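# Place the red bottle in the gift bag

## Task

Get the red bottle inside the gift bag, with the bag still upright at the end and neither gripper touching the bottle, the packet or the bag.

## Robot and tools

ROBOT. Two arms, left_arm and right_arm, each end in a two-finger parallel gripper carrying a wrist camera (cam_left_wrist, cam_right_wrist, both 672x504). Base positions in the scene frame: left_arm (-0.029, +0.361, 0) m, quat_wxyz (+1.000, 0, 0, +0.026); right_arm (-0.053, -0.315, 0) m, quat_wxyz (+1.000, 0, 0, -0.009). A two-camera stand sits behind the arms. Loose objects may occasionally get a small push from outside.

FRAMES. Scene frame: origin at table-top height halfway between the nominal bases, +x over the table, +z up, left_arm toward +y (unrelated to image left/right). Each arm reports its hand pose, velocities, targets and wrist-camera pose in its own base frame, and offsets run along that base's axes; rotations pivot on the Hand target's position. On the gripper, fingers point along +z and close along y. end_effector_position is the spot between the pads, just under 1 cm behind the tips. Reported positions can be a few cm off, more at long reach.

execute_actions(actions, cameras). actions is a list of actions; each action is a table of up to 15 rows, one row per 1/30 s step; if shorter, its last row is held to fill 15 steps. Every row has 14 numbers in [-1, 1]: left_arm dx, dy, dz, rx, ry, rz, opening, then the same seven for right_arm, always both arms. The six pose numbers are an offset, in the arm's base axes, from that arm's Hand target as it was when the action began; each row counts from that same start, not from the previous row, but the next action starts from the new Hand target, so repeating an offset keeps moving. Scale: 1.0 = 0.6 m or 180 degrees; rx, ry, rz form one rotation vector; a translation longer than 1.0 is cut back along its direction. Opening is absolute: +1 fully open (about 87 mm between pads), +0.5 about 69, 0 about 43, -0.5 about 18, -1 closed. All zeros for an arm re-commands its current Hand target; keep sending the wanted opening, since 0 is itself an opening command. cameras: list of names, ["all"], or []; an empty actions list returns images and full state by default. An unknown camera name voids the call.

move(target, speed, blend, opening_speed, blocking, cameras). target is one 14-number row laid out as above, or a list of up to 15 such rows; every row is an offset from the arm's Hand target at the start of the move, not from the previous row. Grippers follow straight paths and rotate the short way; all paths finish together, take at least 0.5 s and are cut off at 10 s. speed: m/s, 0.002 to 2.9, default 0.25 (rotation capped at twice that in rad/s); one value or one per target. blend: corner-rounding distance in m, one value or one per target; 0 means full stop at each point. opening_speed: rate on the -1..+1 scale per second, at least 0.2. blocking=false returns after about 0.5 s while the move continues. Moves do not avoid obstacles or the other arm; faster moves lag more, stray more and strike harder, and a target set far past a contact presses harder. The result ends with a move: line such as done, off_target, moving, held or fault; limits=paced means the pose was clipped, limits=held that steps were withheld. An arm not named in the ending is within 10 mm and 2 degrees of its target.

wait(seconds): 0 to 10, arms keep their last command and a running move goes on. stop(): brakes a running move (needs room when fast). zoom_image(camera, region): camera is cam_left_wrist or cam_right_wrist, region [x0, y0, x1, y1] in pixels from the top-left of that camera's newest image, at most 504 by 504. finished_scene(scene): give the current scene number; it is final, so call it only once the bottle is in the standing bag and both hands are clear. Make no further call in that reply.

RESULTS. Per arm: Hand target (the commanded pose after clipping; next offsets start here), end_effector_position and end_effector_quat_wxyz in the base frame, grip_measured (same scale as opening), Tool commands, Joint positions (gripper as 0 closed to 1 open), Joint torques (include the arm's own weight; joints 1 to 3 wrap at ±28 N m), Joint velocities (omitted or 'within noise' when still). Action calls also list positions at some steps. Joint ranges (rad): waist -2.618 to 3.054, shoulder 0 to 3.142, elbow 0 to 3.142 (straight at 2.901), wrist pitch -1.571 to 1.571, wrist yaw -1.571 to 1.571, wrist roll -2.094 to 2.094.

CONTROL HABITS. Each step the commanded orientation is limited to 40 degrees from the measured one. Friction and gravity can leave the gripper short, low or tilted; tiny moves may fail or go sideways. Check the pose after every motion and correct tilt; if it rests short, send the remaining distance as an offset. A blocked arm keeps pressing; end it by commanding a target back behind the gripper. To grip, command about 0.04 below the grip_measured value at first contact (less for a lighter hold); closing fast squeezes harder. Route paths around an arm's own base, not close past it.

AVOID. Dropping the bottle, releasing it while it moves, knocking the bag over, slamming or pressing hard on the table or fixtures, any contact between the two arms or grippers (including closing on the other's fingers), loading a camera cable (cable contact counts as touching), and anything leaving the table. Any arm stop costs. Motor heat rises when holding loads, reaching far or pushing at unreachable poses: MOTOR HOT appears at 75 °C, an OVER-TEMPERATURE FAULT at 90 °C folds and disables that arm, and at 100 °C the arm goes limp.

Each tool is called after ">>>" in YAML: its name, and indented under it one key for each argument.

## Session

>>> execute_actions:
  actions: []

Scene clock: 0.00 s.
left_arm: end_effector_position=(+0.2271, -0.1782, +0.1034) grip_measured=+1.000 end_effector_quat_wxyz=(+0.339, +0.040, +0.896, -0.283) | right_arm: end_effector_position=(+0.3172, +0.0505, +0.1274) grip_measured=+0.986 end_effector_quat_wxyz=(+0.364, +0.322, +0.873, +0.036)
Joint positions: left_arm=[-0.47 0.966 0.535 -0.244 0.213 -0.484 1] | right_arm=[0.246 1.234 0.9 -0.553 0.334 0.833 0.993]
Joint velocities: within noise
Joint torques (N m): no reading
Motor temperatures (°C): left_arm=[30 37 40 35 26 29 30] | right_arm=[32 39 38 36 29 31 26]
Heat: left arm: 40 °C; right arm: 39 °C.
Hand target: left_arm +0.2304, -0.1800, +0.1102; +0.347, +0.041, +0.892, -0.287 | right_arm +0.3168, +0.0509, +0.1289; +0.363, +0.322, +0.874, +0.037
Tool commands: left_gripper/opening=+1.0 right_gripper/opening=+1.0

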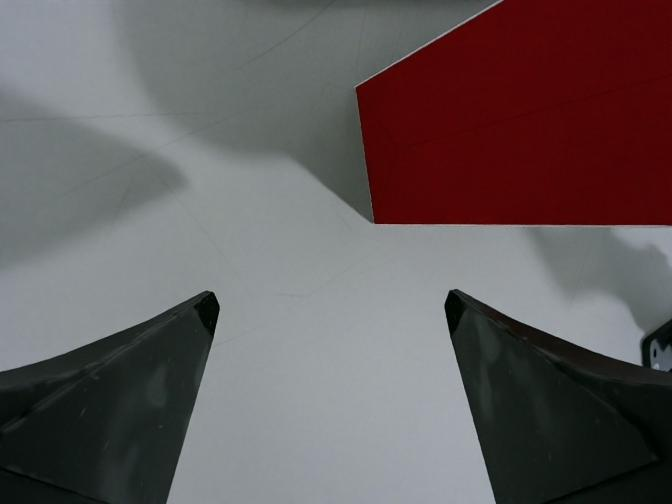

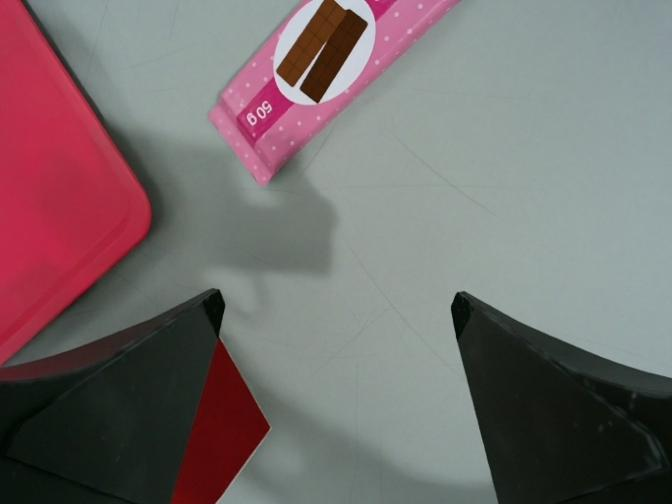

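>>> move:
  target: [-0.134,0.217,0.416,0.138,-0.148,0.129,1,-0.278,0,0.385,-0.140,-0.133,0.158,1]
  speed: 0.3
  cameras: ["all"]

Scene clock: 4.57 s.
left_arm: end_effector_position=(+0.1494, -0.0508, +0.3559) grip_measured=+1.000 end_effector_quat_wxyz=(+0.538, +0.038, +0.840, -0.052) | right_arm: end_effector_position=(+0.1511, +0.0535, +0.3602) grip_measured=+0.986 end_effector_quat_wxyz=(+0.544, -0.032, +0.836, +0.059)
Joint positions: left_arm=[-1.273 0.834 1.59 -1.578 -0.967 -0.776 1] | right_arm=[1.273 0.834 1.595 -1.554 0.973 0.769 0.993]
Joint torques (N m): left_arm=[0.46 3.28 5.53 1.18 -0.53 -0.09] | right_arm=[-0.49 2.1 4.18 1.27 0.52 0.03]
Heat: left arm: 41 °C; right arm: 39 °C.
Hand target: left_arm +0.1500, -0.0498, +0.3598; +0.574, +0.000, +0.819, +0.000 | right_arm +0.1500, +0.0509, +0.3599; +0.573, +0.001, +0.819, +0.000
Off the commanded pose: left_arm 0.004 m, 9 deg | right_arm 0.003 m, 9 deg.
joint sent to its limit (left arm) — joint 4 (wrist pitch), lower limit. The joint targets are off in orientation, not in position.
joint sent to its limit (right arm) — joint 4 (wrist pitch), lower limit. The joint targets are off in orientation, not in position.
move: off_target (left_arm, right_arm)
camera_calibration:
cam_left_wrist: T_world_to_cam=[[-0.105393, -0.992405, 0.0634439, -0.062829], [-0.959002, 0.0845527, -0.270494, 0.266569], [0.263075, -0.0893508, -0.960629, 0.438263], [0, 0, 0, 1]] pos_world=[0.133723, -0.0457318, 0.4971]
cam_right_wrist: T_world_to_cam=[[0.150873, -0.985735, -0.0745927, 0.0571789], [-0.956874, -0.126672, -0.261432, 0.264079], [0.248254, 0.110819, -0.962335, 0.444566], [0, 0, 0, 1]] pos_world=[0.133698, 0.0405483, 0.501126]

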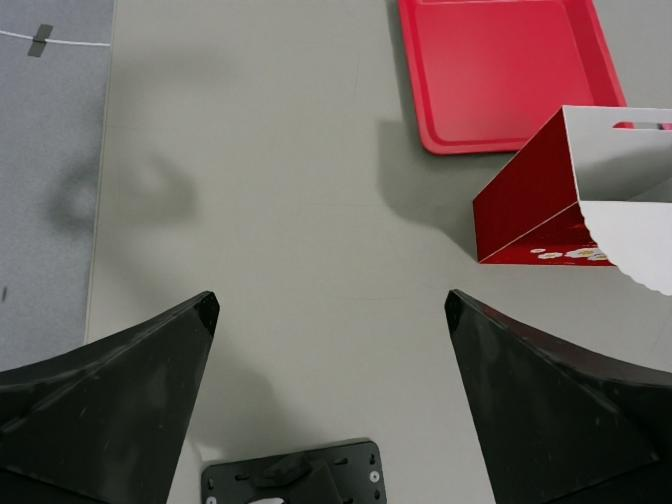

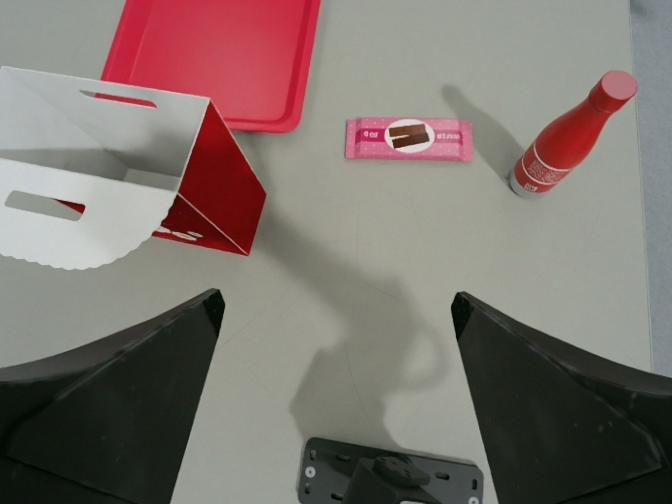

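>>> zoom_image:
  camera: "cam_right_wrist"
  region: [472, 50, 672, 210]

>>> zoom_image:
  camera: "cam_right_wrist"
  region: [0, 40, 300, 280]

Scaled by 2.520 from the camera's 672x504 image, which has a finer 960x720 frame.

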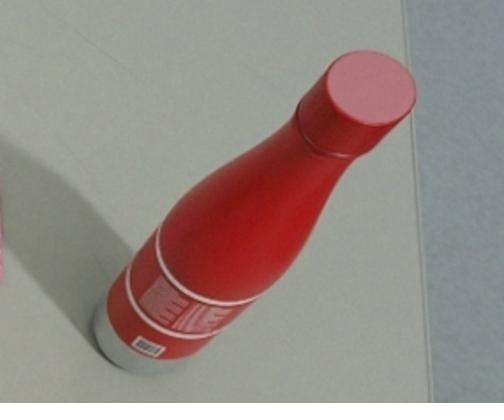

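Scaled by 1.680 from the camera's 672x504 image, which has a finer 960x720 frame.

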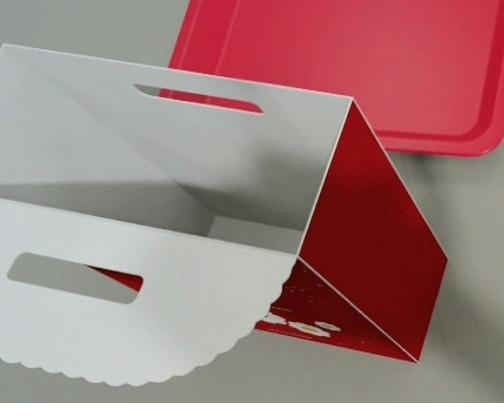

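>>> move:
  target: [0,0,0,0,0,0,1,0.342,-0.328,-0.153,0,0.25,0,1]
  speed: 0.35
  cameras: ["cam_right_wrist"]

Scene clock: 10.23 s.
left_arm: end_effector_position=(+0.1494, -0.0508, +0.3558) grip_measured=+1.000 end_effector_quat_wxyz=(+0.538, +0.038, +0.840, -0.052) | right_arm: end_effector_position=(+0.3572, -0.1461, +0.2654) grip_measured=+0.986 end_effector_quat_wxyz=(+0.222, +0.005, +0.975, -0.006)
Joint positions: left_arm=[-1.273 0.834 1.59 -1.578 -0.967 -0.777 1] | right_arm=[-0.424 1.949 2.347 -1.552 -0.167 -0.379 0.993]
Joint torques (N m): left_arm=[0.58 3.17 5.72 1.16 -0.53 -0.12] | right_arm=[-0.01 -10.04 6.26 0.87 -0.28 -0.21]
Heat: left arm: 41 °C; right arm: 40 °C.
Hand target: left_arm +0.1500, -0.0498, +0.3598; +0.574, +0.000, +0.819, +0.000 | right_arm +0.3552, -0.1459, +0.2682; +0.216, +0.001, +0.976, +0.000
Off the commanded pose: left_arm 0.004 m, 9 deg | right_arm 0.003 m, 1 deg.
joint sent to its limit (left arm) — joint 4 (wrist pitch), lower limit. The joint targets are off in orientation, not in position.
joint sent to its limit (right arm) — joint 4 (wrist pitch), lower limit. The joint targets still meet the commanded pose.
move: off_target (left_arm)
camera_calibration:
cam_right_wrist: T_world_to_cam=[[0.00591584, -0.999785, -0.019881, -0.142458], [-0.901874, -0.0139224, 0.431774, 0.224099], [-0.431958, 0.0153759, -0.901763, 0.537265], [0, 0, 0, 1]] pos_world=[0.435028, -0.147568, 0.384893]
Images, in order (width x height): cam_right_wrist 672x504.

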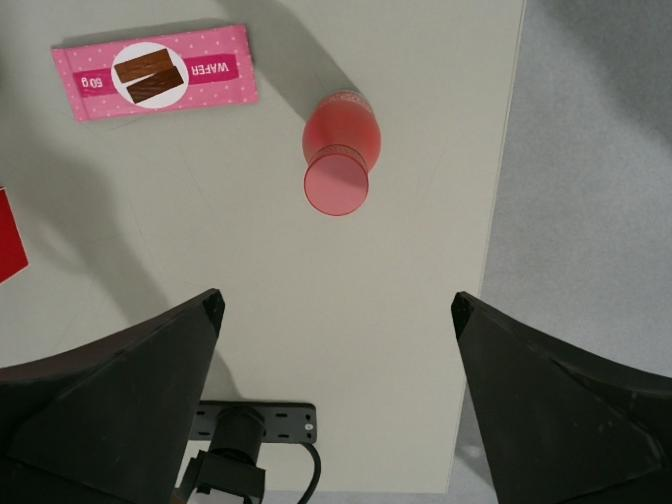

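>>> move:
  target:
    - [0,0,0,0,0,0,1,0.048,0.0015,-0.130,0,0,0,0.5]
    - [0,0,0,0,0,0,1,0.048,0.0015,-0.130,0,0,0,-0.36]
  speed: 0.2
  opening_speed: 1.5
  cameras: ["cam_right_wrist"]

Scene clock: 13.23 s.
left_arm: end_effector_position=(+0.1494, -0.0508, +0.3558) grip_measured=+1.000 end_effector_quat_wxyz=(+0.538, +0.038, +0.840, -0.052) | right_arm: end_effector_position=(+0.3870, -0.1493, +0.1853) grip_measured=-0.285 end_effector_quat_wxyz=(+0.212, -0.001, +0.977, +0.000)
Joint positions: left_arm=[-1.273 0.834 1.59 -1.578 -0.967 -0.777 1] | right_arm=[-0.401 1.926 1.965 -1.214 -0.163 -0.37 0.358]
Joint torques (N m): left_arm=[0.49 2.97 5.5 1.12 -0.57 -0.11] | right_arm=[1.06 -12.83 4.57 1.01 -0.18 -0.04]
Heat: left arm: 41 °C; right arm: 40 °C.
Hand target: left_arm +0.1500, -0.0498, +0.3598; +0.574, +0.000, +0.819, +0.000 | right_arm +0.3841, -0.1450, +0.1902; +0.216, +0.001, +0.976, +0.000
Off the commanded pose: left_arm 0.004 m, 9 deg | right_arm 0.007 m, 1 deg.
joint sent to its limit (left arm) — joint 4 (wrist pitch), lower limit. The joint targets are off in orientation, not in position.
move: off_target (left_arm)
camera_calibration:
cam_right_wrist: T_world_to_cam=[[0.0185519, -0.999386, -0.029712, -0.150435], [-0.89218, -0.0299608, 0.450685, 0.275824], [-0.451299, 0.0181474, -0.892188, 0.483968], [0, 0, 0, 1]] pos_world=[0.46729, -0.150862, 0.303011]
Images, in order (width x height): cam_right_wrist 672x504.

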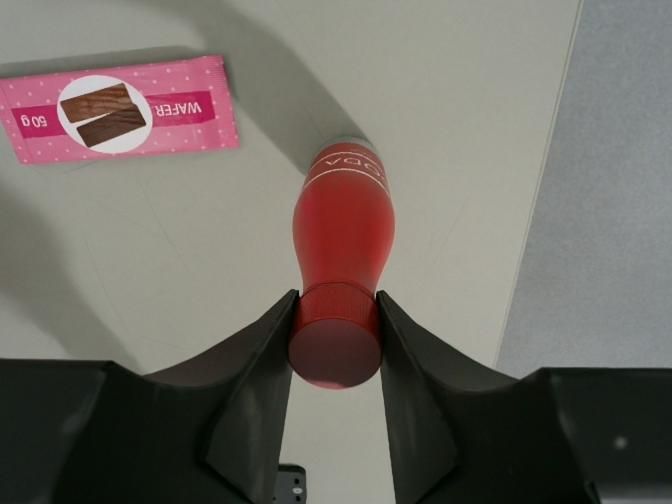

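>>> move:
  target:
    - [0,0,0,0,0,0,1,0,0,0.38,0,0,0,-0.36]
    - [0,0,0,0,0,0,1,-0.14,0.75,0.38,0,0,0,-0.36]
  speed: 0.3
  blend: 0.04
  cameras: ["all"]

Scene clock: 16.67 s.
left_arm: end_effector_position=(+0.1494, -0.0508, +0.3558) grip_measured=+1.000 end_effector_quat_wxyz=(+0.538, +0.038, +0.840, -0.052) | right_arm: end_effector_position=(+0.2929, +0.3021, +0.3962) grip_measured=-0.286 end_effector_quat_wxyz=(+0.423, -0.036, +0.889, +0.173)
Joint positions: left_arm=[-1.273 0.834 1.59 -1.578 -0.967 -0.777 1] | right_arm=[0.901 1.996 2.836 -1.517 0.379 0.636 0.357]
Joint torques (N m): left_arm=[0.4 3.11 5.55 1.13 -0.54 -0.1] | right_arm=[-0.14 -9.55 6.16 2.22 0.32 0.03]
Heat: left arm: 41 °C; right arm: 41 °C.
Hand target: left_arm +0.1500, -0.0498, +0.3598; +0.574, +0.000, +0.819, +0.000 | right_arm +0.2999, +0.3051, +0.4182; +0.216, +0.001, +0.976, +0.000
Off the commanded pose: left_arm 0.004 m, 9 deg | right_arm 0.023 m, 33 deg.
elbow stopped short (right arm): the move would have taken joint 3 (elbow) straighter than the controller allows.
joint sent to its limit (left arm) — joint 4 (wrist pitch), lower limit. The joint targets are off in orientation, not in position.
move: off_target (left_arm, right_arm)
camera_calibration:
cam_left_wrist: T_world_to_cam=[[-0.105162, -0.992431, 0.0634146, -0.0627469], [-0.959051, 0.0843475, -0.270383, 0.266503], [0.262988, -0.0892518, -0.960662, 0.438305], [0, 0, 0, 1]] pos_world=[0.133722, -0.0456314, 0.4971]
cam_right_wrist: T_world_to_cam=[[0.237758, -0.925989, -0.293283, 0.326732], [-0.970539, -0.238619, -0.0333963, 0.388112], [-0.0390585, 0.292583, -0.955442, 0.442905], [0, 0, 0, 1]] pos_world=[0.316294, 0.265575, 0.531957]

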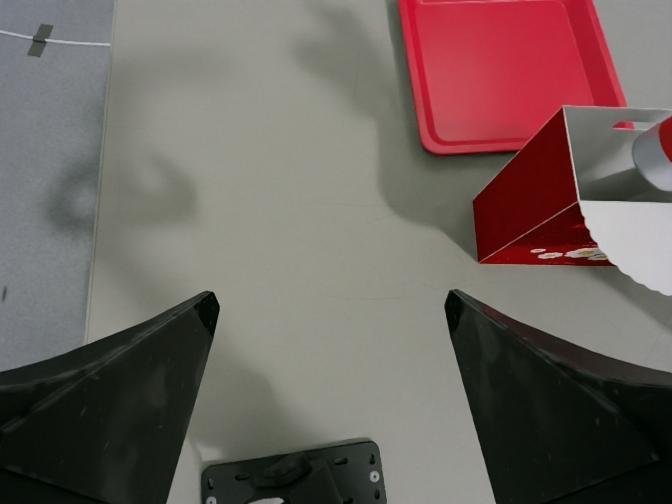

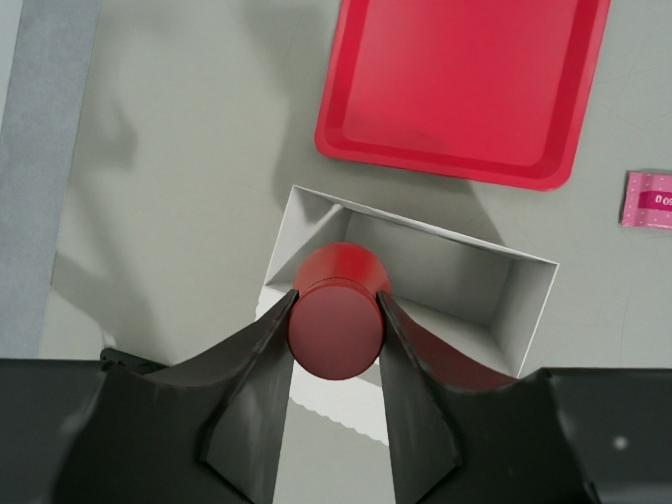

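>>> move:
  target: [0,0,0,0,0,0,1,0,-0.042,-0.014,0.048,-0.122,0.237,-0.36]
  speed: 0.3
  cameras: ["all"]

Scene clock: 21.47 s.
left_arm: end_effector_position=(+0.1494, -0.0508, +0.3558) grip_measured=+1.000 end_effector_quat_wxyz=(+0.538, +0.038, +0.840, -0.052) | right_arm: end_effector_position=(+0.3018, +0.2831, +0.3856) grip_measured=-0.286 end_effector_quat_wxyz=(+0.398, -0.329, +0.843, +0.154)
Joint positions: left_arm=[-1.273 0.834 1.59 -1.578 -0.967 -0.777 1] | right_arm=[0.758 1.996 2.836 -1.53 0.012 0.008 0.357]
Joint torques (N m): left_arm=[0.44 2.95 5.65 1.14 -0.58 -0.12] | right_arm=[-0.39 -11.69 6.28 1.93 -0.26 -0.34]
Heat: left arm: 41 °C; right arm: 42 °C.
Hand target: left_arm +0.1500, -0.0498, +0.3598; +0.574, +0.000, +0.819, +0.000 | right_arm +0.3000, +0.2798, +0.4098; +0.379, -0.336, +0.849, +0.149
Off the commanded pose: left_arm 0.004 m, 9 deg | right_arm 0.024 m, 3 deg.
elbow stopped short (right arm): the move would have taken joint 3 (elbow) straighter than the controller allows.
joint sent to its limit (left arm) — joint 4 (wrist pitch), lower limit. The joint targets are off in orientation, not in position.
move: off_target (left_arm, right_arm)
camera_calibration:
cam_left_wrist: T_world_to_cam=[[-0.105162, -0.992431, 0.0634146, -0.0627469], [-0.959051, 0.0843475, -0.270383, 0.266503], [0.262988, -0.0892518, -0.960662, 0.438305], [0, 0, 0, 1]] pos_world=[0.133722, -0.0456314, 0.4971]
cam_right_wrist: T_world_to_cam=[[0.697069, -0.716781, -0.0178885, -0.000162646], [-0.71668, -0.697287, 0.0126714, 0.427297], [-0.021556, 0.00398747, -0.99976, 0.532215], [0, 0, 0, 1]] pos_world=[0.317821, 0.29571, 0.52667]

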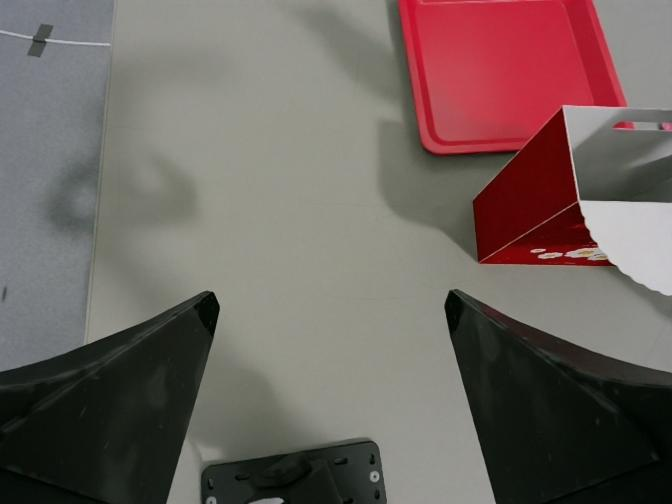

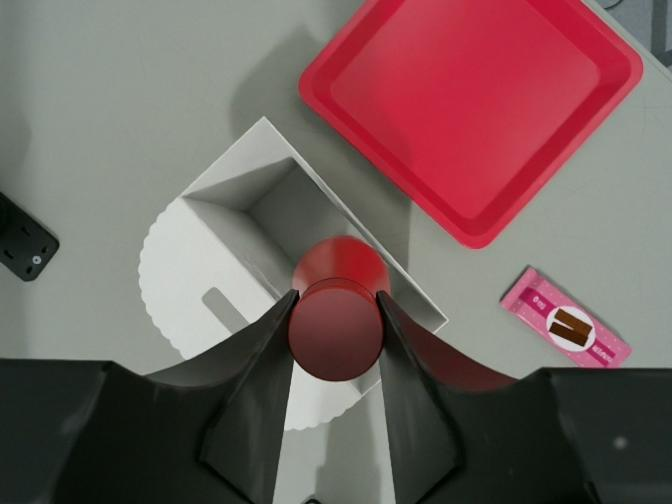

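>>> move:
  target: [0,0,0,0,0,0,1,-0.0117,0,-0.36,0,0,0,-0.36]
  speed: 0.15
  cameras: ["cam_right_wrist"]

Scene clock: 24.30 s.
left_arm: end_effector_position=(+0.1494, -0.0508, +0.3558) grip_measured=+1.000 end_effector_quat_wxyz=(+0.538, +0.038, +0.840, -0.052) | right_arm: end_effector_position=(+0.2958, +0.2774, +0.1920) grip_measured=-0.286 end_effector_quat_wxyz=(+0.373, -0.334, +0.854, +0.144)
Joint positions: left_arm=[-1.273 0.834 1.59 -1.578 -0.967 -0.777 1] | right_arm=[0.758 1.492 1.314 -0.57 0.012 0.008 0.357]
Joint torques (N m): left_arm=[0.57 2.95 5.64 1.16 -0.53 -0.12] | right_arm=[0.79 -8.57 5.53 1.96 -0.03 -0.18]
Heat: left arm: 41 °C; right arm: 43 °C.
Hand target: left_arm +0.1500, -0.0498, +0.3598; +0.574, +0.000, +0.819, +0.000 | right_arm +0.2929, +0.2798, +0.1938; +0.379, -0.336, +0.849, +0.149
Off the commanded pose: left_arm 0.004 m, 9 deg | right_arm 0.004 m, 1 deg.
joint sent to its limit (left arm) — joint 4 (wrist pitch), lower limit. The joint targets are off in orientation, not in position.
move: off_target (left_arm)
camera_calibration:
cam_right_wrist: T_world_to_cam=[[0.696637, -0.717195, -0.018122, -0.00324101], [-0.714561, -0.69589, 0.0716964, 0.409191], [-0.0640312, -0.036997, -0.997262, 0.361963], [0, 0, 0, 1]] pos_world=[0.317826, 0.295819, 0.331576]
Images, in order (width x height): cam_right_wrist 672x504.

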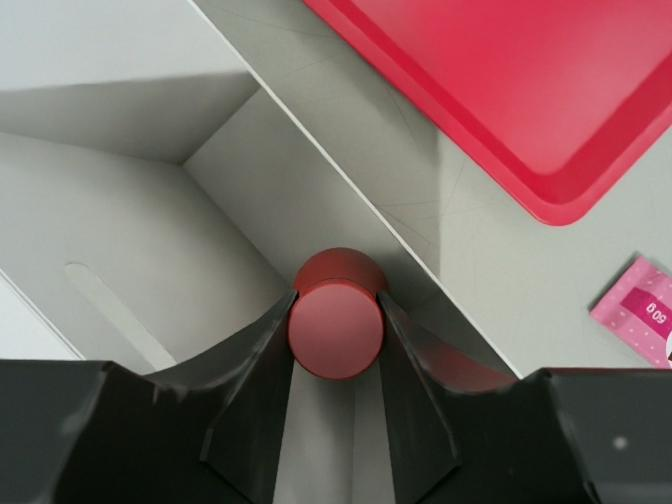

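>>> move:
  target: [0,0,0,0,0,0,1,0,0,-0.0125,0,0,0,-0.36]
  speed: 0.03

Scene clock: 25.33 s.
left_arm: end_effector_position=(+0.1494, -0.0508, +0.3558) grip_measured=+1.000 end_effector_quat_wxyz=(+0.538, +0.038, +0.840, -0.052) | right_arm: end_effector_position=(+0.2998, +0.2810, +0.1914) grip_measured=-0.286 end_effector_quat_wxyz=(+0.386, -0.331, +0.848, +0.149)
Joint positions: left_arm=[-1.273 0.834 1.59 -1.578 -0.967 -0.777 1] | right_arm=[0.758 1.489 1.29 -0.519 0.012 0.008 0.357]
Joint torques (N m): left_arm=[0.5 3.12 5.56 1.14 -0.53 -0.1] | right_arm=[1.13 -8.4 5.04 1.66 -0.06 -0.15]
Heat: left arm: 41 °C; right arm: 43 °C.
Hand target: left_arm +0.1500, -0.0498, +0.3598; +0.574, +0.000, +0.819, +0.000 | right_arm +0.2929, +0.2798, +0.1863; +0.379, -0.336, +0.849, +0.149
Off the commanded pose: left_arm 0.004 m, 9 deg | right_arm 0.009 m, 1 deg.
joint sent to its limit (left arm) — joint 4 (wrist pitch), lower limit. The joint targets are off in orientation, not in position.
move: off_target (left_arm)

>>> move:
  target:
    - [0,0,0,0,0,0,1,0.006,0,0.006,0,0,0,-0.36]
    - [0,0,0,0,0,0,1,0.006,0,0.006,0,0,0,0.25]
    - [0,0,0,0,0,0,1,-0.13,-0.128,0.175,0,0,0,0.25]
    - [0,0,0,0,0,0,1,-0.13,-0.128,0.3,0,0,0,0.25]
  speed: [0.05,0.05,0.15,0.3]
  opening_speed: 1.0
  cameras: ["cam_right_wrist"]
  blend: [0,0,0.03,0]

Scene clock: 29.40 s.
left_arm: end_effector_position=(+0.1494, -0.0508, +0.3558) grip_measured=+1.000 end_effector_quat_wxyz=(+0.538, +0.038, +0.840, -0.052) | right_arm: end_effector_position=(+0.2179, +0.2044, +0.3658) grip_measured=+0.250 end_effector_quat_wxyz=(+0.383, -0.330, +0.849, +0.150)
Joint positions: left_arm=[-1.273 0.834 1.59 -1.578 -0.967 -0.777 1] | right_arm=[0.758 1.388 1.994 -1.329 0.01 0.012 0.625]
Joint torques (N m): left_arm=[0.61 3.08 5.7 1.13 -0.52 -0.11] | right_arm=[0.34 -4.11 5.81 1.48 -0.05 -0.16]
Heat: left arm: 41 °C; right arm: 43 °C.
Hand target: left_arm +0.1500, -0.0498, +0.3598; +0.574, +0.000, +0.819, +0.000 | right_arm +0.2149, +0.2030, +0.3663; +0.379, -0.336, +0.849, +0.149
Off the commanded pose: left_arm 0.004 m, 9 deg | right_arm 0.003 m, 1 deg.
joint sent to its limit (left arm) — joint 4 (wrist pitch), lower limit. The joint targets are off in orientation, not in position.
move: off_target (left_arm)
camera_calibration:
cam_right_wrist: T_world_to_cam=[[0.695931, -0.717767, -0.0221339, 0.00354801], [-0.716506, -0.696106, 0.0453382, 0.300318], [-0.0479498, -0.0156932, -0.998726, 0.520371], [0, 0, 0, 1]] pos_world=[0.237662, 0.219766, 0.506171]
Images, in order (width x height): cam_right_wrist 672x504.

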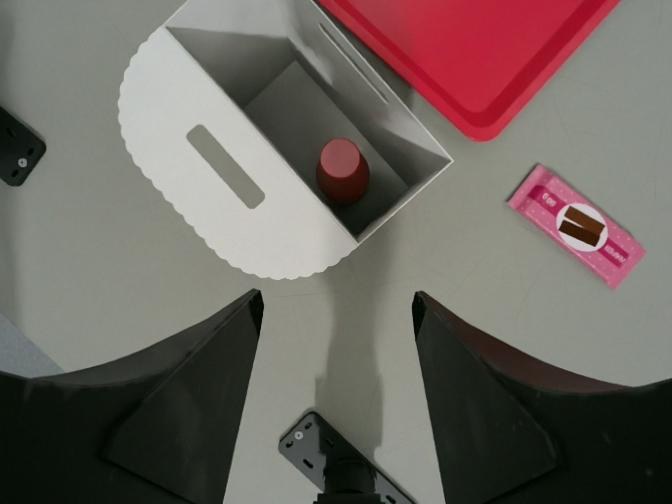

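>>> finished_scene:
  scene: 1

The scene is finished: the task was done.


## Next scene

The same job, from a new start.

>>> execute_actions:
  actions: []

Scene clock: 0.00 s.
left_arm: end_effector_position=(+0.3708, -0.0072, +0.0356) grip_measured=+1.000 end_effector_quat_wxyz=(+0.561, -0.001, +0.828, -0.025) | right_arm: end_effector_position=(+0.3753, -0.0452, +0.0537) grip_measured=+0.986 end_effector_quat_wxyz=(+0.585, +0.034, +0.809, -0.047)
Joint positions: left_arm=[0.006 1.557 0.326 0.852 0.047 -0.027 1] | right_arm=[-0.111 1.528 0.331 0.881 0.011 -0.036 0.993]
Joint velocities: within noise
Joint torques (N m): no reading
Motor temperatures (°C): left_arm=[29 33 33 29 26 28 29] | right_arm=[30 33 31 31 29 29 26]
Heat: left arm: 33 °C; right arm: 33 °C.
Hand target: left_arm +0.3753, -0.0071, +0.0430; +0.571, +0.000, +0.821, -0.025 | right_arm +0.3758, -0.0452, +0.0543; +0.584, +0.034, +0.809, -0.047
Tool commands: left_gripper/opening=+1.0 right_gripper/opening=+1.0
camera_calibration:
cam_left_wrist: T_world_to_cam=[[-0.0143868, -0.998111, 0.0597264, -0.00947631], [-0.948007, -0.00537648, -0.318204, 0.385526], [0.317924, -0.061199, -0.946139, 0.0555235], [0, 0, 0, 1]] pos_world=[0.347693, -0.00398766, 0.175775]
cam_right_wrist: T_world_to_cam=[[-0.0770671, -0.996576, 0.0299337, -0.0173763], [-0.934612, 0.0617545, -0.350267, 0.390824], [0.347219, -0.0549704, -0.936172, 0.0587623], [0, 0, 0, 1]] pos_world=[0.343527, -0.0382218, 0.192425]

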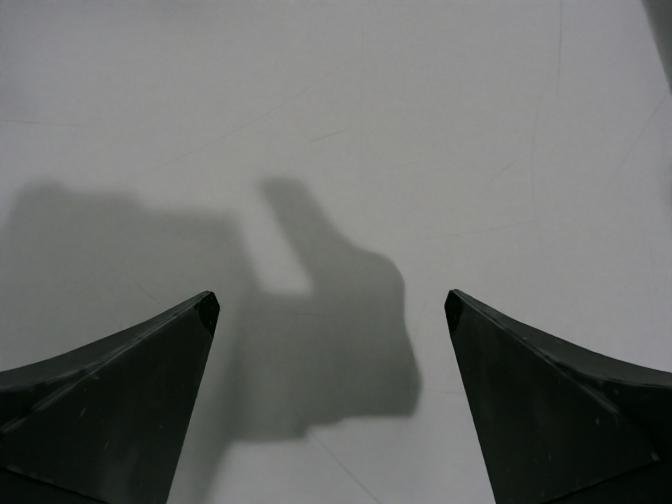

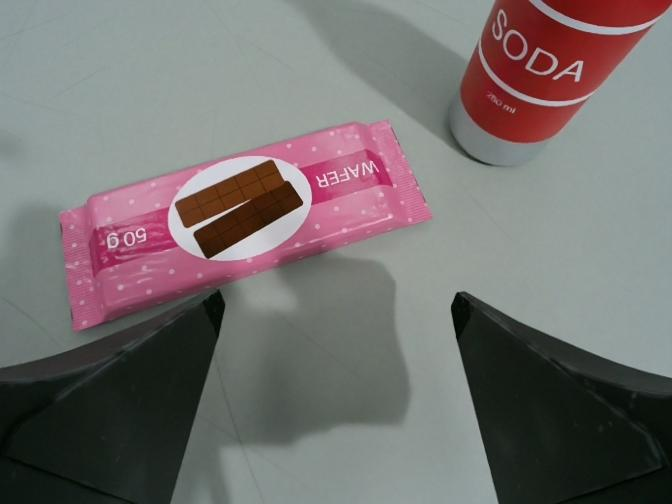

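>>> move:
  target: [-0.36,-0.03,0.52,0,0,0,1,-0.36,0.1,0.5,0,0,0,1]
  speed: 0.4
  cameras: ["all"]

Scene clock: 4.90 s.
left_arm: end_effector_position=(+0.1576, -0.0246, +0.3484) grip_measured=+1.000 end_effector_quat_wxyz=(+0.565, +0.011, +0.825, -0.028) | right_arm: end_effector_position=(+0.1612, +0.0164, +0.3507) grip_measured=+0.986 end_effector_quat_wxyz=(+0.570, +0.017, +0.821, -0.026)
Joint positions: left_arm=[-0.981 0.683 1.429 -1.314 -0.835 -0.478 1] | right_arm=[1.168 0.789 1.5 -1.556 1.085 0.759 0.993]
Joint torques (N m): left_arm=[-0.64 4.48 6.79 1.37 -0.4 -0.12] | right_arm=[0.25 2.56 5.05 1.2 0.58 0]
Heat: left arm: 34 °C; right arm: 33 °C.
Hand target: left_arm +0.1593, -0.0251, +0.3550; +0.571, +0.000, +0.821, -0.025 | right_arm +0.1599, +0.0148, +0.3544; +0.584, +0.034, +0.809, -0.047
Off the commanded pose: left_arm 0.007 m, 2 deg | right_arm 0.004 m, 4 deg.
joint sent to its limit (right arm) — joint 4 (wrist pitch), lower limit. The joint targets are off in orientation, not in position.
move: off_target (right_arm)
camera_calibration:
cam_left_wrist: T_world_to_cam=[[-0.0360778, -0.998069, 0.0505731, -0.0420619], [-0.944656, 0.0175477, -0.327592, 0.286149], [0.326072, -0.059593, -0.943465, 0.416145], [0, 0, 0, 1]] pos_world=[0.133102, -0.0222026, 0.488485]
cam_right_wrist: T_world_to_cam=[[-0.0242467, -0.999607, 0.0140687, 0.0158015], [-0.949251, 0.0186064, -0.313968, 0.281347], [0.313583, -0.0209675, -0.949329, 0.424065], [0, 0, 0, 1]] pos_world=[0.134473, 0.019452, 0.49069]

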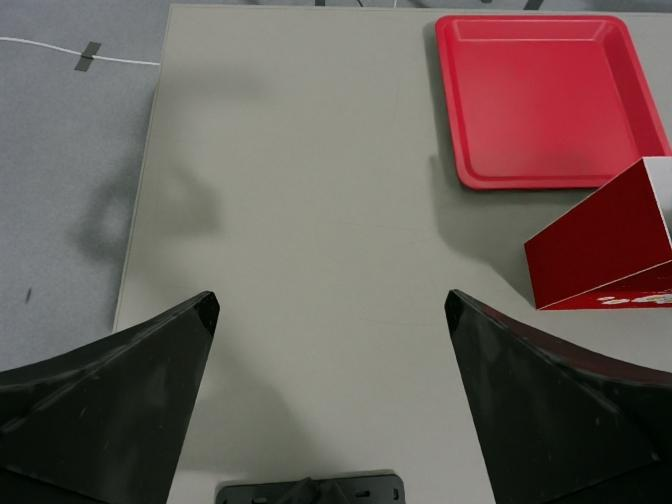

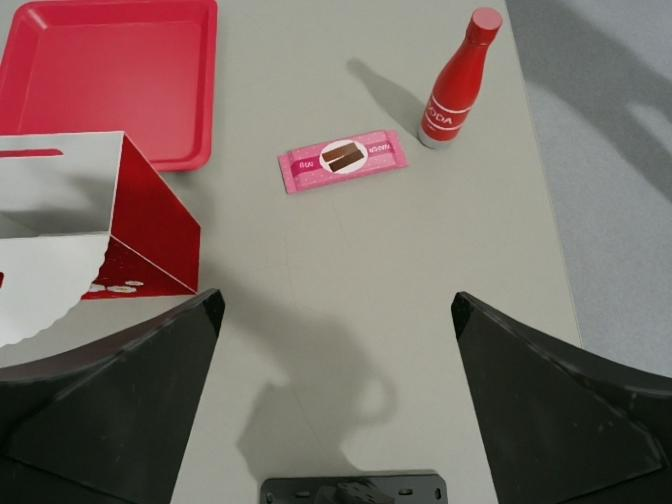

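>>> move:
  target:
    - [0,0,0,0,0,0,1,0.397,-0.231,-0.202,0.034,0.107,-0.062,0.6]
    - [0,0,0,0,0,0,1,0.51,-0.267,-0.294,0.034,0.107,-0.062,0.6]
    - [0,0,0,0,0,0,1,0.51,-0.267,-0.294,0.034,0.107,-0.062,-0.36]
  speed: [0.4,0.2,0.2]
  blend: [0.02,0,0]
  opening_speed: 1.5
  cameras: ["cam_right_wrist"]

Scene clock: 10.27 s.
left_arm: end_effector_position=(+0.1576, -0.0245, +0.3485) grip_measured=+1.000 end_effector_quat_wxyz=(+0.565, +0.010, +0.825, -0.028) | right_arm: end_effector_position=(+0.4591, -0.1415, +0.1697) grip_measured=-0.360 end_effector_quat_wxyz=(+0.419, +0.139, +0.895, -0.065)
Joint positions: left_arm=[-0.981 0.683 1.429 -1.314 -0.836 -0.478 1] | right_arm=[-0.296 1.736 1.446 -0.404 0.009 0.007 0.32]
Joint torques (N m): left_arm=[-0.01 4.37 6.76 1.42 -0.33 -0.07] | right_arm=[-0.59 -8.8 8.59 1.77 -0.16 -0.21]
Heat: left arm: 34 °C; right arm: 34 °C.
Hand target: left_arm +0.1595, -0.0250, +0.3550; +0.569, +0.002, +0.822, -0.029 | right_arm +0.4658, -0.1454, +0.1779; +0.431, +0.135, +0.890, -0.066
Off the commanded pose: left_arm 0.007 m, 1 deg | right_arm 0.011 m, 2 deg.
move: off_target (right_arm); target 3's new opening was sent with right_arm's hand 0.012 m and 2 deg from that target
camera_calibration:
cam_right_wrist: T_world_to_cam=[[-0.275928, -0.961005, -0.0182495, -0.00576685], [-0.961109, 0.27563, 0.0172764, 0.495826], [-0.0115726, 0.0223068, -0.999684, 0.319442], [0, 0, 0, 1]] pos_world=[0.478648, -0.149332, 0.31067]
Images, in order (width x height): cam_right_wrist 672x504.

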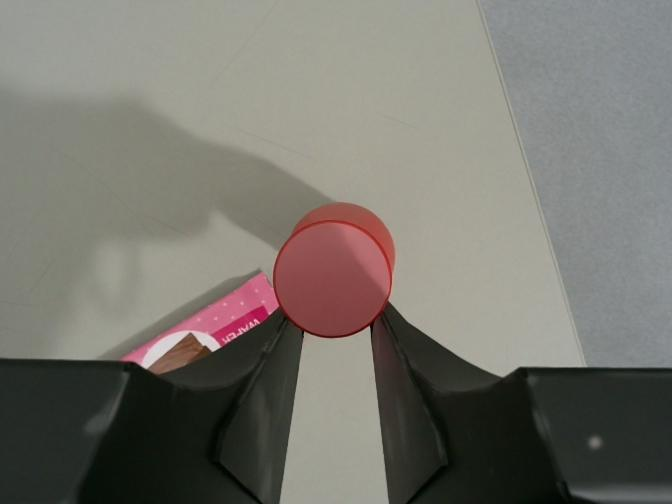

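>>> move:
  target:
    - [0,0,0,0,0,0,1,0,0,0,0,0,0,0.3]
    - [0,0,0,0,0,0,1,0.0185,-0.006,0.007,0,0,0,0.3]
    - [0,0,0,0,0,0,1,0.0185,-0.006,0.007,0,0,0,-0.5]
    - [0,0,0,0,0,0,1,0.0185,-0.006,0.09,0,0,0,-0.5]
    - [0,0,0,0,0,0,1,-0.11,0.034,0.303,0,0,0,-0.5]
  speed: [0.1,0.1,0.1,0.15,0.3]
  blend: [0,0,0,0.03,0]
  opening_speed: 1.5
  cameras: ["cam_right_wrist"]

Scene clock: 15.07 s.
left_arm: end_effector_position=(+0.1576, -0.0245, +0.3485) grip_measured=+1.000 end_effector_quat_wxyz=(+0.565, +0.010, +0.825, -0.028) | right_arm: end_effector_position=(+0.3956, -0.1222, +0.3427) grip_measured=-0.276 end_effector_quat_wxyz=(+0.404, +0.138, +0.902, -0.064)
Joint positions: left_arm=[-0.981 0.683 1.429 -1.314 -0.836 -0.478 1] | right_arm=[-0.296 1.745 2.224 -1.207 0.009 0.004 0.362]
Joint torques (N m): left_arm=[0.06 4.36 6.58 1.41 -0.32 -0.08] | right_arm=[-0.46 -8.53 8.1 1.84 -0.14 -0.23]
Heat: left arm: 34 °C; right arm: 35 °C.
Hand target: left_arm +0.1595, -0.0250, +0.3550; +0.569, +0.002, +0.822, -0.029 | right_arm +0.3999, -0.1251, +0.3597; +0.431, +0.135, +0.890, -0.066
Off the commanded pose: left_arm 0.007 m, 1 deg | right_arm 0.018 m, 3 deg.
move: off_target (right_arm); blend cut to 0.0249 m at target 4
camera_calibration:
cam_right_wrist: T_world_to_cam=[[-0.274743, -0.961371, -0.0167785, -0.00271423], [-0.960498, 0.273606, 0.0508255, 0.414553], [-0.0442715, 0.0300796, -0.998567, 0.504712], [0, 0, 0, 1]] pos_world=[0.419776, -0.131215, 0.482873]
Images, in order (width x height): cam_right_wrist 672x504.

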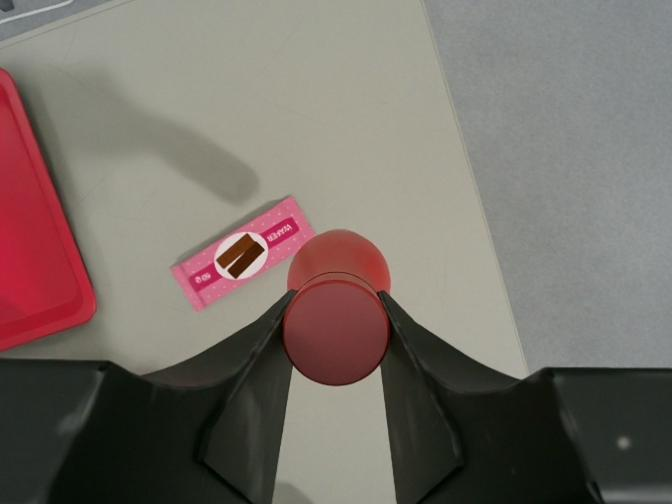

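>>> move:
  target:
    - [0,0,0,0,0,0,1,-0.1165,0.292,0.1,0,0,0.142,-0.5]
    - [0,0,0,0,0,0,1,-0.1815,0.65,0.1,0,0,0.328,-0.5]
  speed: 0.35
  blend: 0.05
  cameras: ["cam_right_wrist"]

Scene clock: 17.57 s.
left_arm: end_effector_position=(+0.1576, -0.0245, +0.3485) grip_measured=+1.000 end_effector_quat_wxyz=(+0.565, +0.010, +0.825, -0.028) | right_arm: end_effector_position=(+0.2860, +0.2617, +0.4005) grip_measured=-0.276 end_effector_quat_wxyz=(+0.403, -0.321, +0.843, +0.155)
Joint positions: left_arm=[-0.981 0.683 1.429 -1.314 -0.836 -0.478 1] | right_arm=[0.744 1.936 2.837 -1.578 0.01 0.012 0.362]
Joint torques (N m): left_arm=[0.13 4.19 6.65 1.41 -0.34 -0.06] | right_arm=[0.18 -8.44 5.78 2.22 -0.01 -0.17]
Heat: left arm: 34 °C; right arm: 35 °C.
Hand target: left_arm +0.1595, -0.0250, +0.3550; +0.569, +0.002, +0.822, -0.029 | right_arm +0.2909, +0.2650, +0.4197; +0.407, -0.322, +0.841, +0.155
Off the commanded pose: left_arm 0.007 m, 1 deg | right_arm 0.020 m, 1 deg.
elbow stopped short (right arm): the move would have taken joint 3 (elbow) straighter than the controller allows.
joint read past its limit (right arm) — joint 4 (wrist pitch), lower limit.
move: off_target (right_arm)
camera_calibration:
cam_right_wrist: T_world_to_cam=[[0.686634, -0.726683, -0.0215783, 0.00276197], [-0.726842, -0.686805, 0.000731406, 0.405872], [-0.0153516, 0.0151818, -0.999767, 0.542132], [0, 0, 0, 1]] pos_world=[0.30143, 0.272531, 0.541768]
Images, in order (width x height): cam_right_wrist 672x504.

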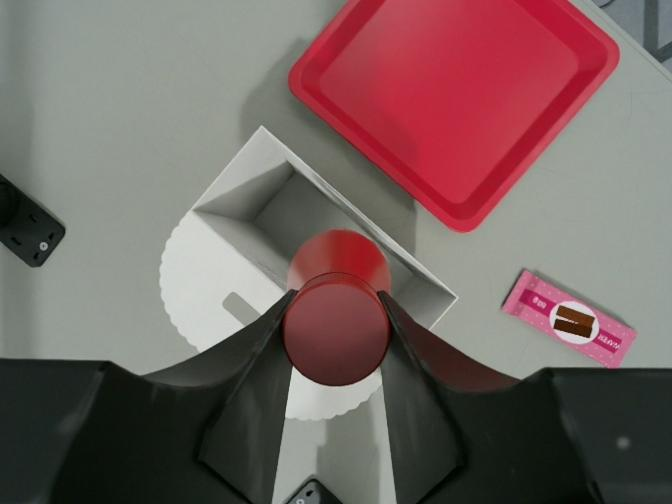

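>>> move:
  target:
    - [0,0,0,0,0,0,1,0.007,-0.002,-0.385,-0.0265,0.0285,0,-0.5]
    - [0,0,0,0,0,0,1,0.007,-0.002,-0.4,-0.0265,0.0285,0,-0.5]
  speed: [0.2,0.03]
  blend: 0.005
  cameras: ["cam_right_wrist"]

Scene clock: 20.63 s.
left_arm: end_effector_position=(+0.1576, -0.0245, +0.3485) grip_measured=+1.000 end_effector_quat_wxyz=(+0.565, +0.010, +0.825, -0.028) | right_arm: end_effector_position=(+0.2949, +0.2657, +0.1817) grip_measured=-0.280 end_effector_quat_wxyz=(+0.352, -0.328, +0.866, +0.133)
Joint positions: left_arm=[-0.981 0.683 1.429 -1.314 -0.836 -0.478 1] | right_arm=[0.736 1.498 1.308 -0.609 0.008 0.008 0.36]
Joint torques (N m): left_arm=[-0.05 4.41 6.83 1.41 -0.32 0.01] | right_arm=[-0.12 -8.21 4.83 1.74 -0.04 -0.21]
Heat: left arm: 34 °C; right arm: 35 °C.
Hand target: left_arm +0.1595, -0.0250, +0.3550; +0.569, +0.002, +0.822, -0.029 | right_arm +0.2951, +0.2638, +0.1796; +0.356, -0.331, +0.864, +0.134
Off the commanded pose: left_arm 0.007 m, 1 deg | right_arm 0.003 m, 1 deg.
move: done; blend cut to 0.0045 m at target 1
camera_calibration:
cam_right_wrist: T_world_to_cam=[[0.682022, -0.731017, -0.0214211, -0.00269653], [-0.723999, -0.679032, 0.12141, 0.390438], [-0.103298, -0.0672954, -0.992371, 0.369969], [0, 0, 0, 1]] pos_world=[0.322733, 0.288046, 0.319686]
Images, in order (width x height): cam_right_wrist 672x504.

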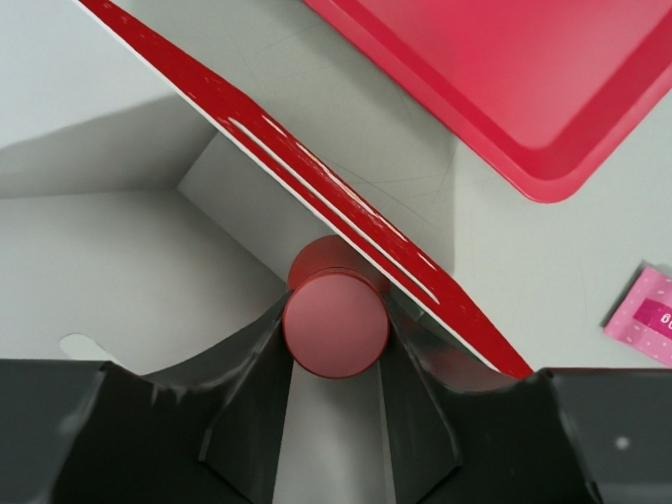

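>>> move:
  target:
    - [0,0,0,0,0,0,1,0,0,0.017,0,0,0,-0.5]
    - [0,0,0,0,0,0,1,-0.023,0,0.017,0,0,0,-0.5]
    - [0,0,0,0,0,0,1,-0.023,0,-0.001,0,0,0,-0.5]
  speed: 0.06
  blend: 0.003
  cameras: ["cam_right_wrist"]

Scene clock: 22.17 s.
left_arm: end_effector_position=(+0.1576, -0.0245, +0.3485) grip_measured=+1.000 end_effector_quat_wxyz=(+0.565, +0.010, +0.825, -0.028) | right_arm: end_effector_position=(+0.2862, +0.2643, +0.1826) grip_measured=-0.280 end_effector_quat_wxyz=(+0.358, -0.332, +0.863, +0.134)
Joint positions: left_arm=[-0.981 0.683 1.429 -1.314 -0.836 -0.478 1] | right_arm=[0.753 1.461 1.272 -0.598 0.02 0.011 0.36]
Joint torques (N m): left_arm=[-0.03 4.38 6.72 1.45 -0.34 -0.06] | right_arm=[1.03 -7.84 4.98 1.67 0.07 -0.05]
Heat: left arm: 34 °C; right arm: 36 °C.
Hand target: left_arm +0.1595, -0.0250, +0.3550; +0.569, +0.002, +0.822, -0.029 | right_arm +0.2813, +0.2639, +0.1791; +0.356, -0.331, +0.864, +0.134
Off the commanded pose: left_arm 0.007 m, 1 deg | right_arm 0.006 m, 0 deg.
move: done
camera_calibration:
cam_right_wrist: T_world_to_cam=[[0.687467, -0.726059, -0.0150967, -0.00170431], [-0.720546, -0.684544, 0.110513, 0.385461], [-0.0905735, -0.0650963, -0.99376, 0.365994], [0, 0, 0, 1]] pos_world=[0.312064, 0.286453, 0.321086]
Images, in order (width x height): cam_right_wrist 672x504.

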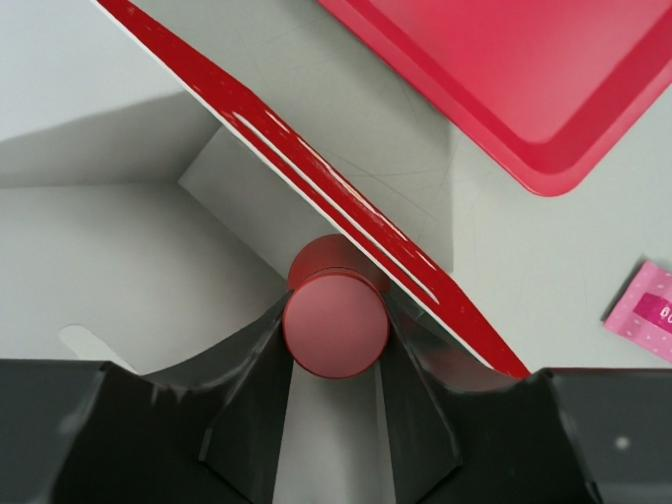

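>>> move:
  target:
    - [0,0,0,0,0,0,1,0.004,0,0.004,0,0,0,-0.5]
    - [0,0,0,0,0,0,1,0.004,0,0.004,0,0,0,0.25]
    - [0,0,0,0,0,0,1,-0.088,-0.082,0.142,0,0,0,0.25]
    - [0,0,0,0,0,0,1,-0.11,-0.1,0.3,0,0,0,0.25]
  speed: [0.05,0.05,0.15,0.3]
  opening_speed: 1.0
  cameras: ["cam_right_wrist"]
  blend: [0,0,0.03,0]

Scene clock: 26.73 s.
left_arm: end_effector_position=(+0.1576, -0.0245, +0.3485) grip_measured=+1.000 end_effector_quat_wxyz=(+0.565, +0.010, +0.825, -0.028) | right_arm: end_effector_position=(+0.2182, +0.2057, +0.3584) grip_measured=+0.250 end_effector_quat_wxyz=(+0.359, -0.329, +0.863, +0.138)
Joint positions: left_arm=[-0.981 0.683 1.429 -1.314 -0.836 -0.478 1] | right_arm=[0.766 1.437 2.041 -1.387 0.024 0.028 0.625]
Joint torques (N m): left_arm=[-0.06 4.33 6.57 1.43 -0.37 -0.05] | right_arm=[1.06 -4.25 5.96 1.34 0.09 -0.07]
Heat: left arm: 34 °C; right arm: 36 °C.
Hand target: left_arm +0.1595, -0.0250, +0.3550; +0.569, +0.002, +0.822, -0.029 | right_arm +0.2153, +0.2039, +0.3591; +0.356, -0.331, +0.864, +0.134
Off the commanded pose: left_arm 0.007 m, 1 deg | right_arm 0.003 m, 1 deg.
move: done
camera_calibration:
cam_right_wrist: T_world_to_cam=[[0.685435, -0.727718, -0.0245958, 0.00932957], [-0.722159, -0.683742, 0.104806, 0.279165], [-0.0930866, -0.0540758, -0.994188, 0.529084], [0, 0, 0, 1]] pos_world=[0.244457, 0.226277, 0.496981]
Images, in order (width x height): cam_right_wrist 672x504.

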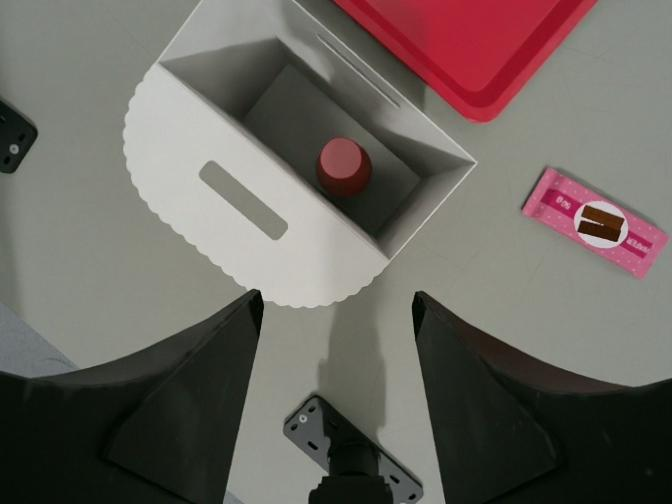

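Bottle upright in the bag, bag standing.

>>> finished_scene:
  scene: 2

The scene is finished: the task was done.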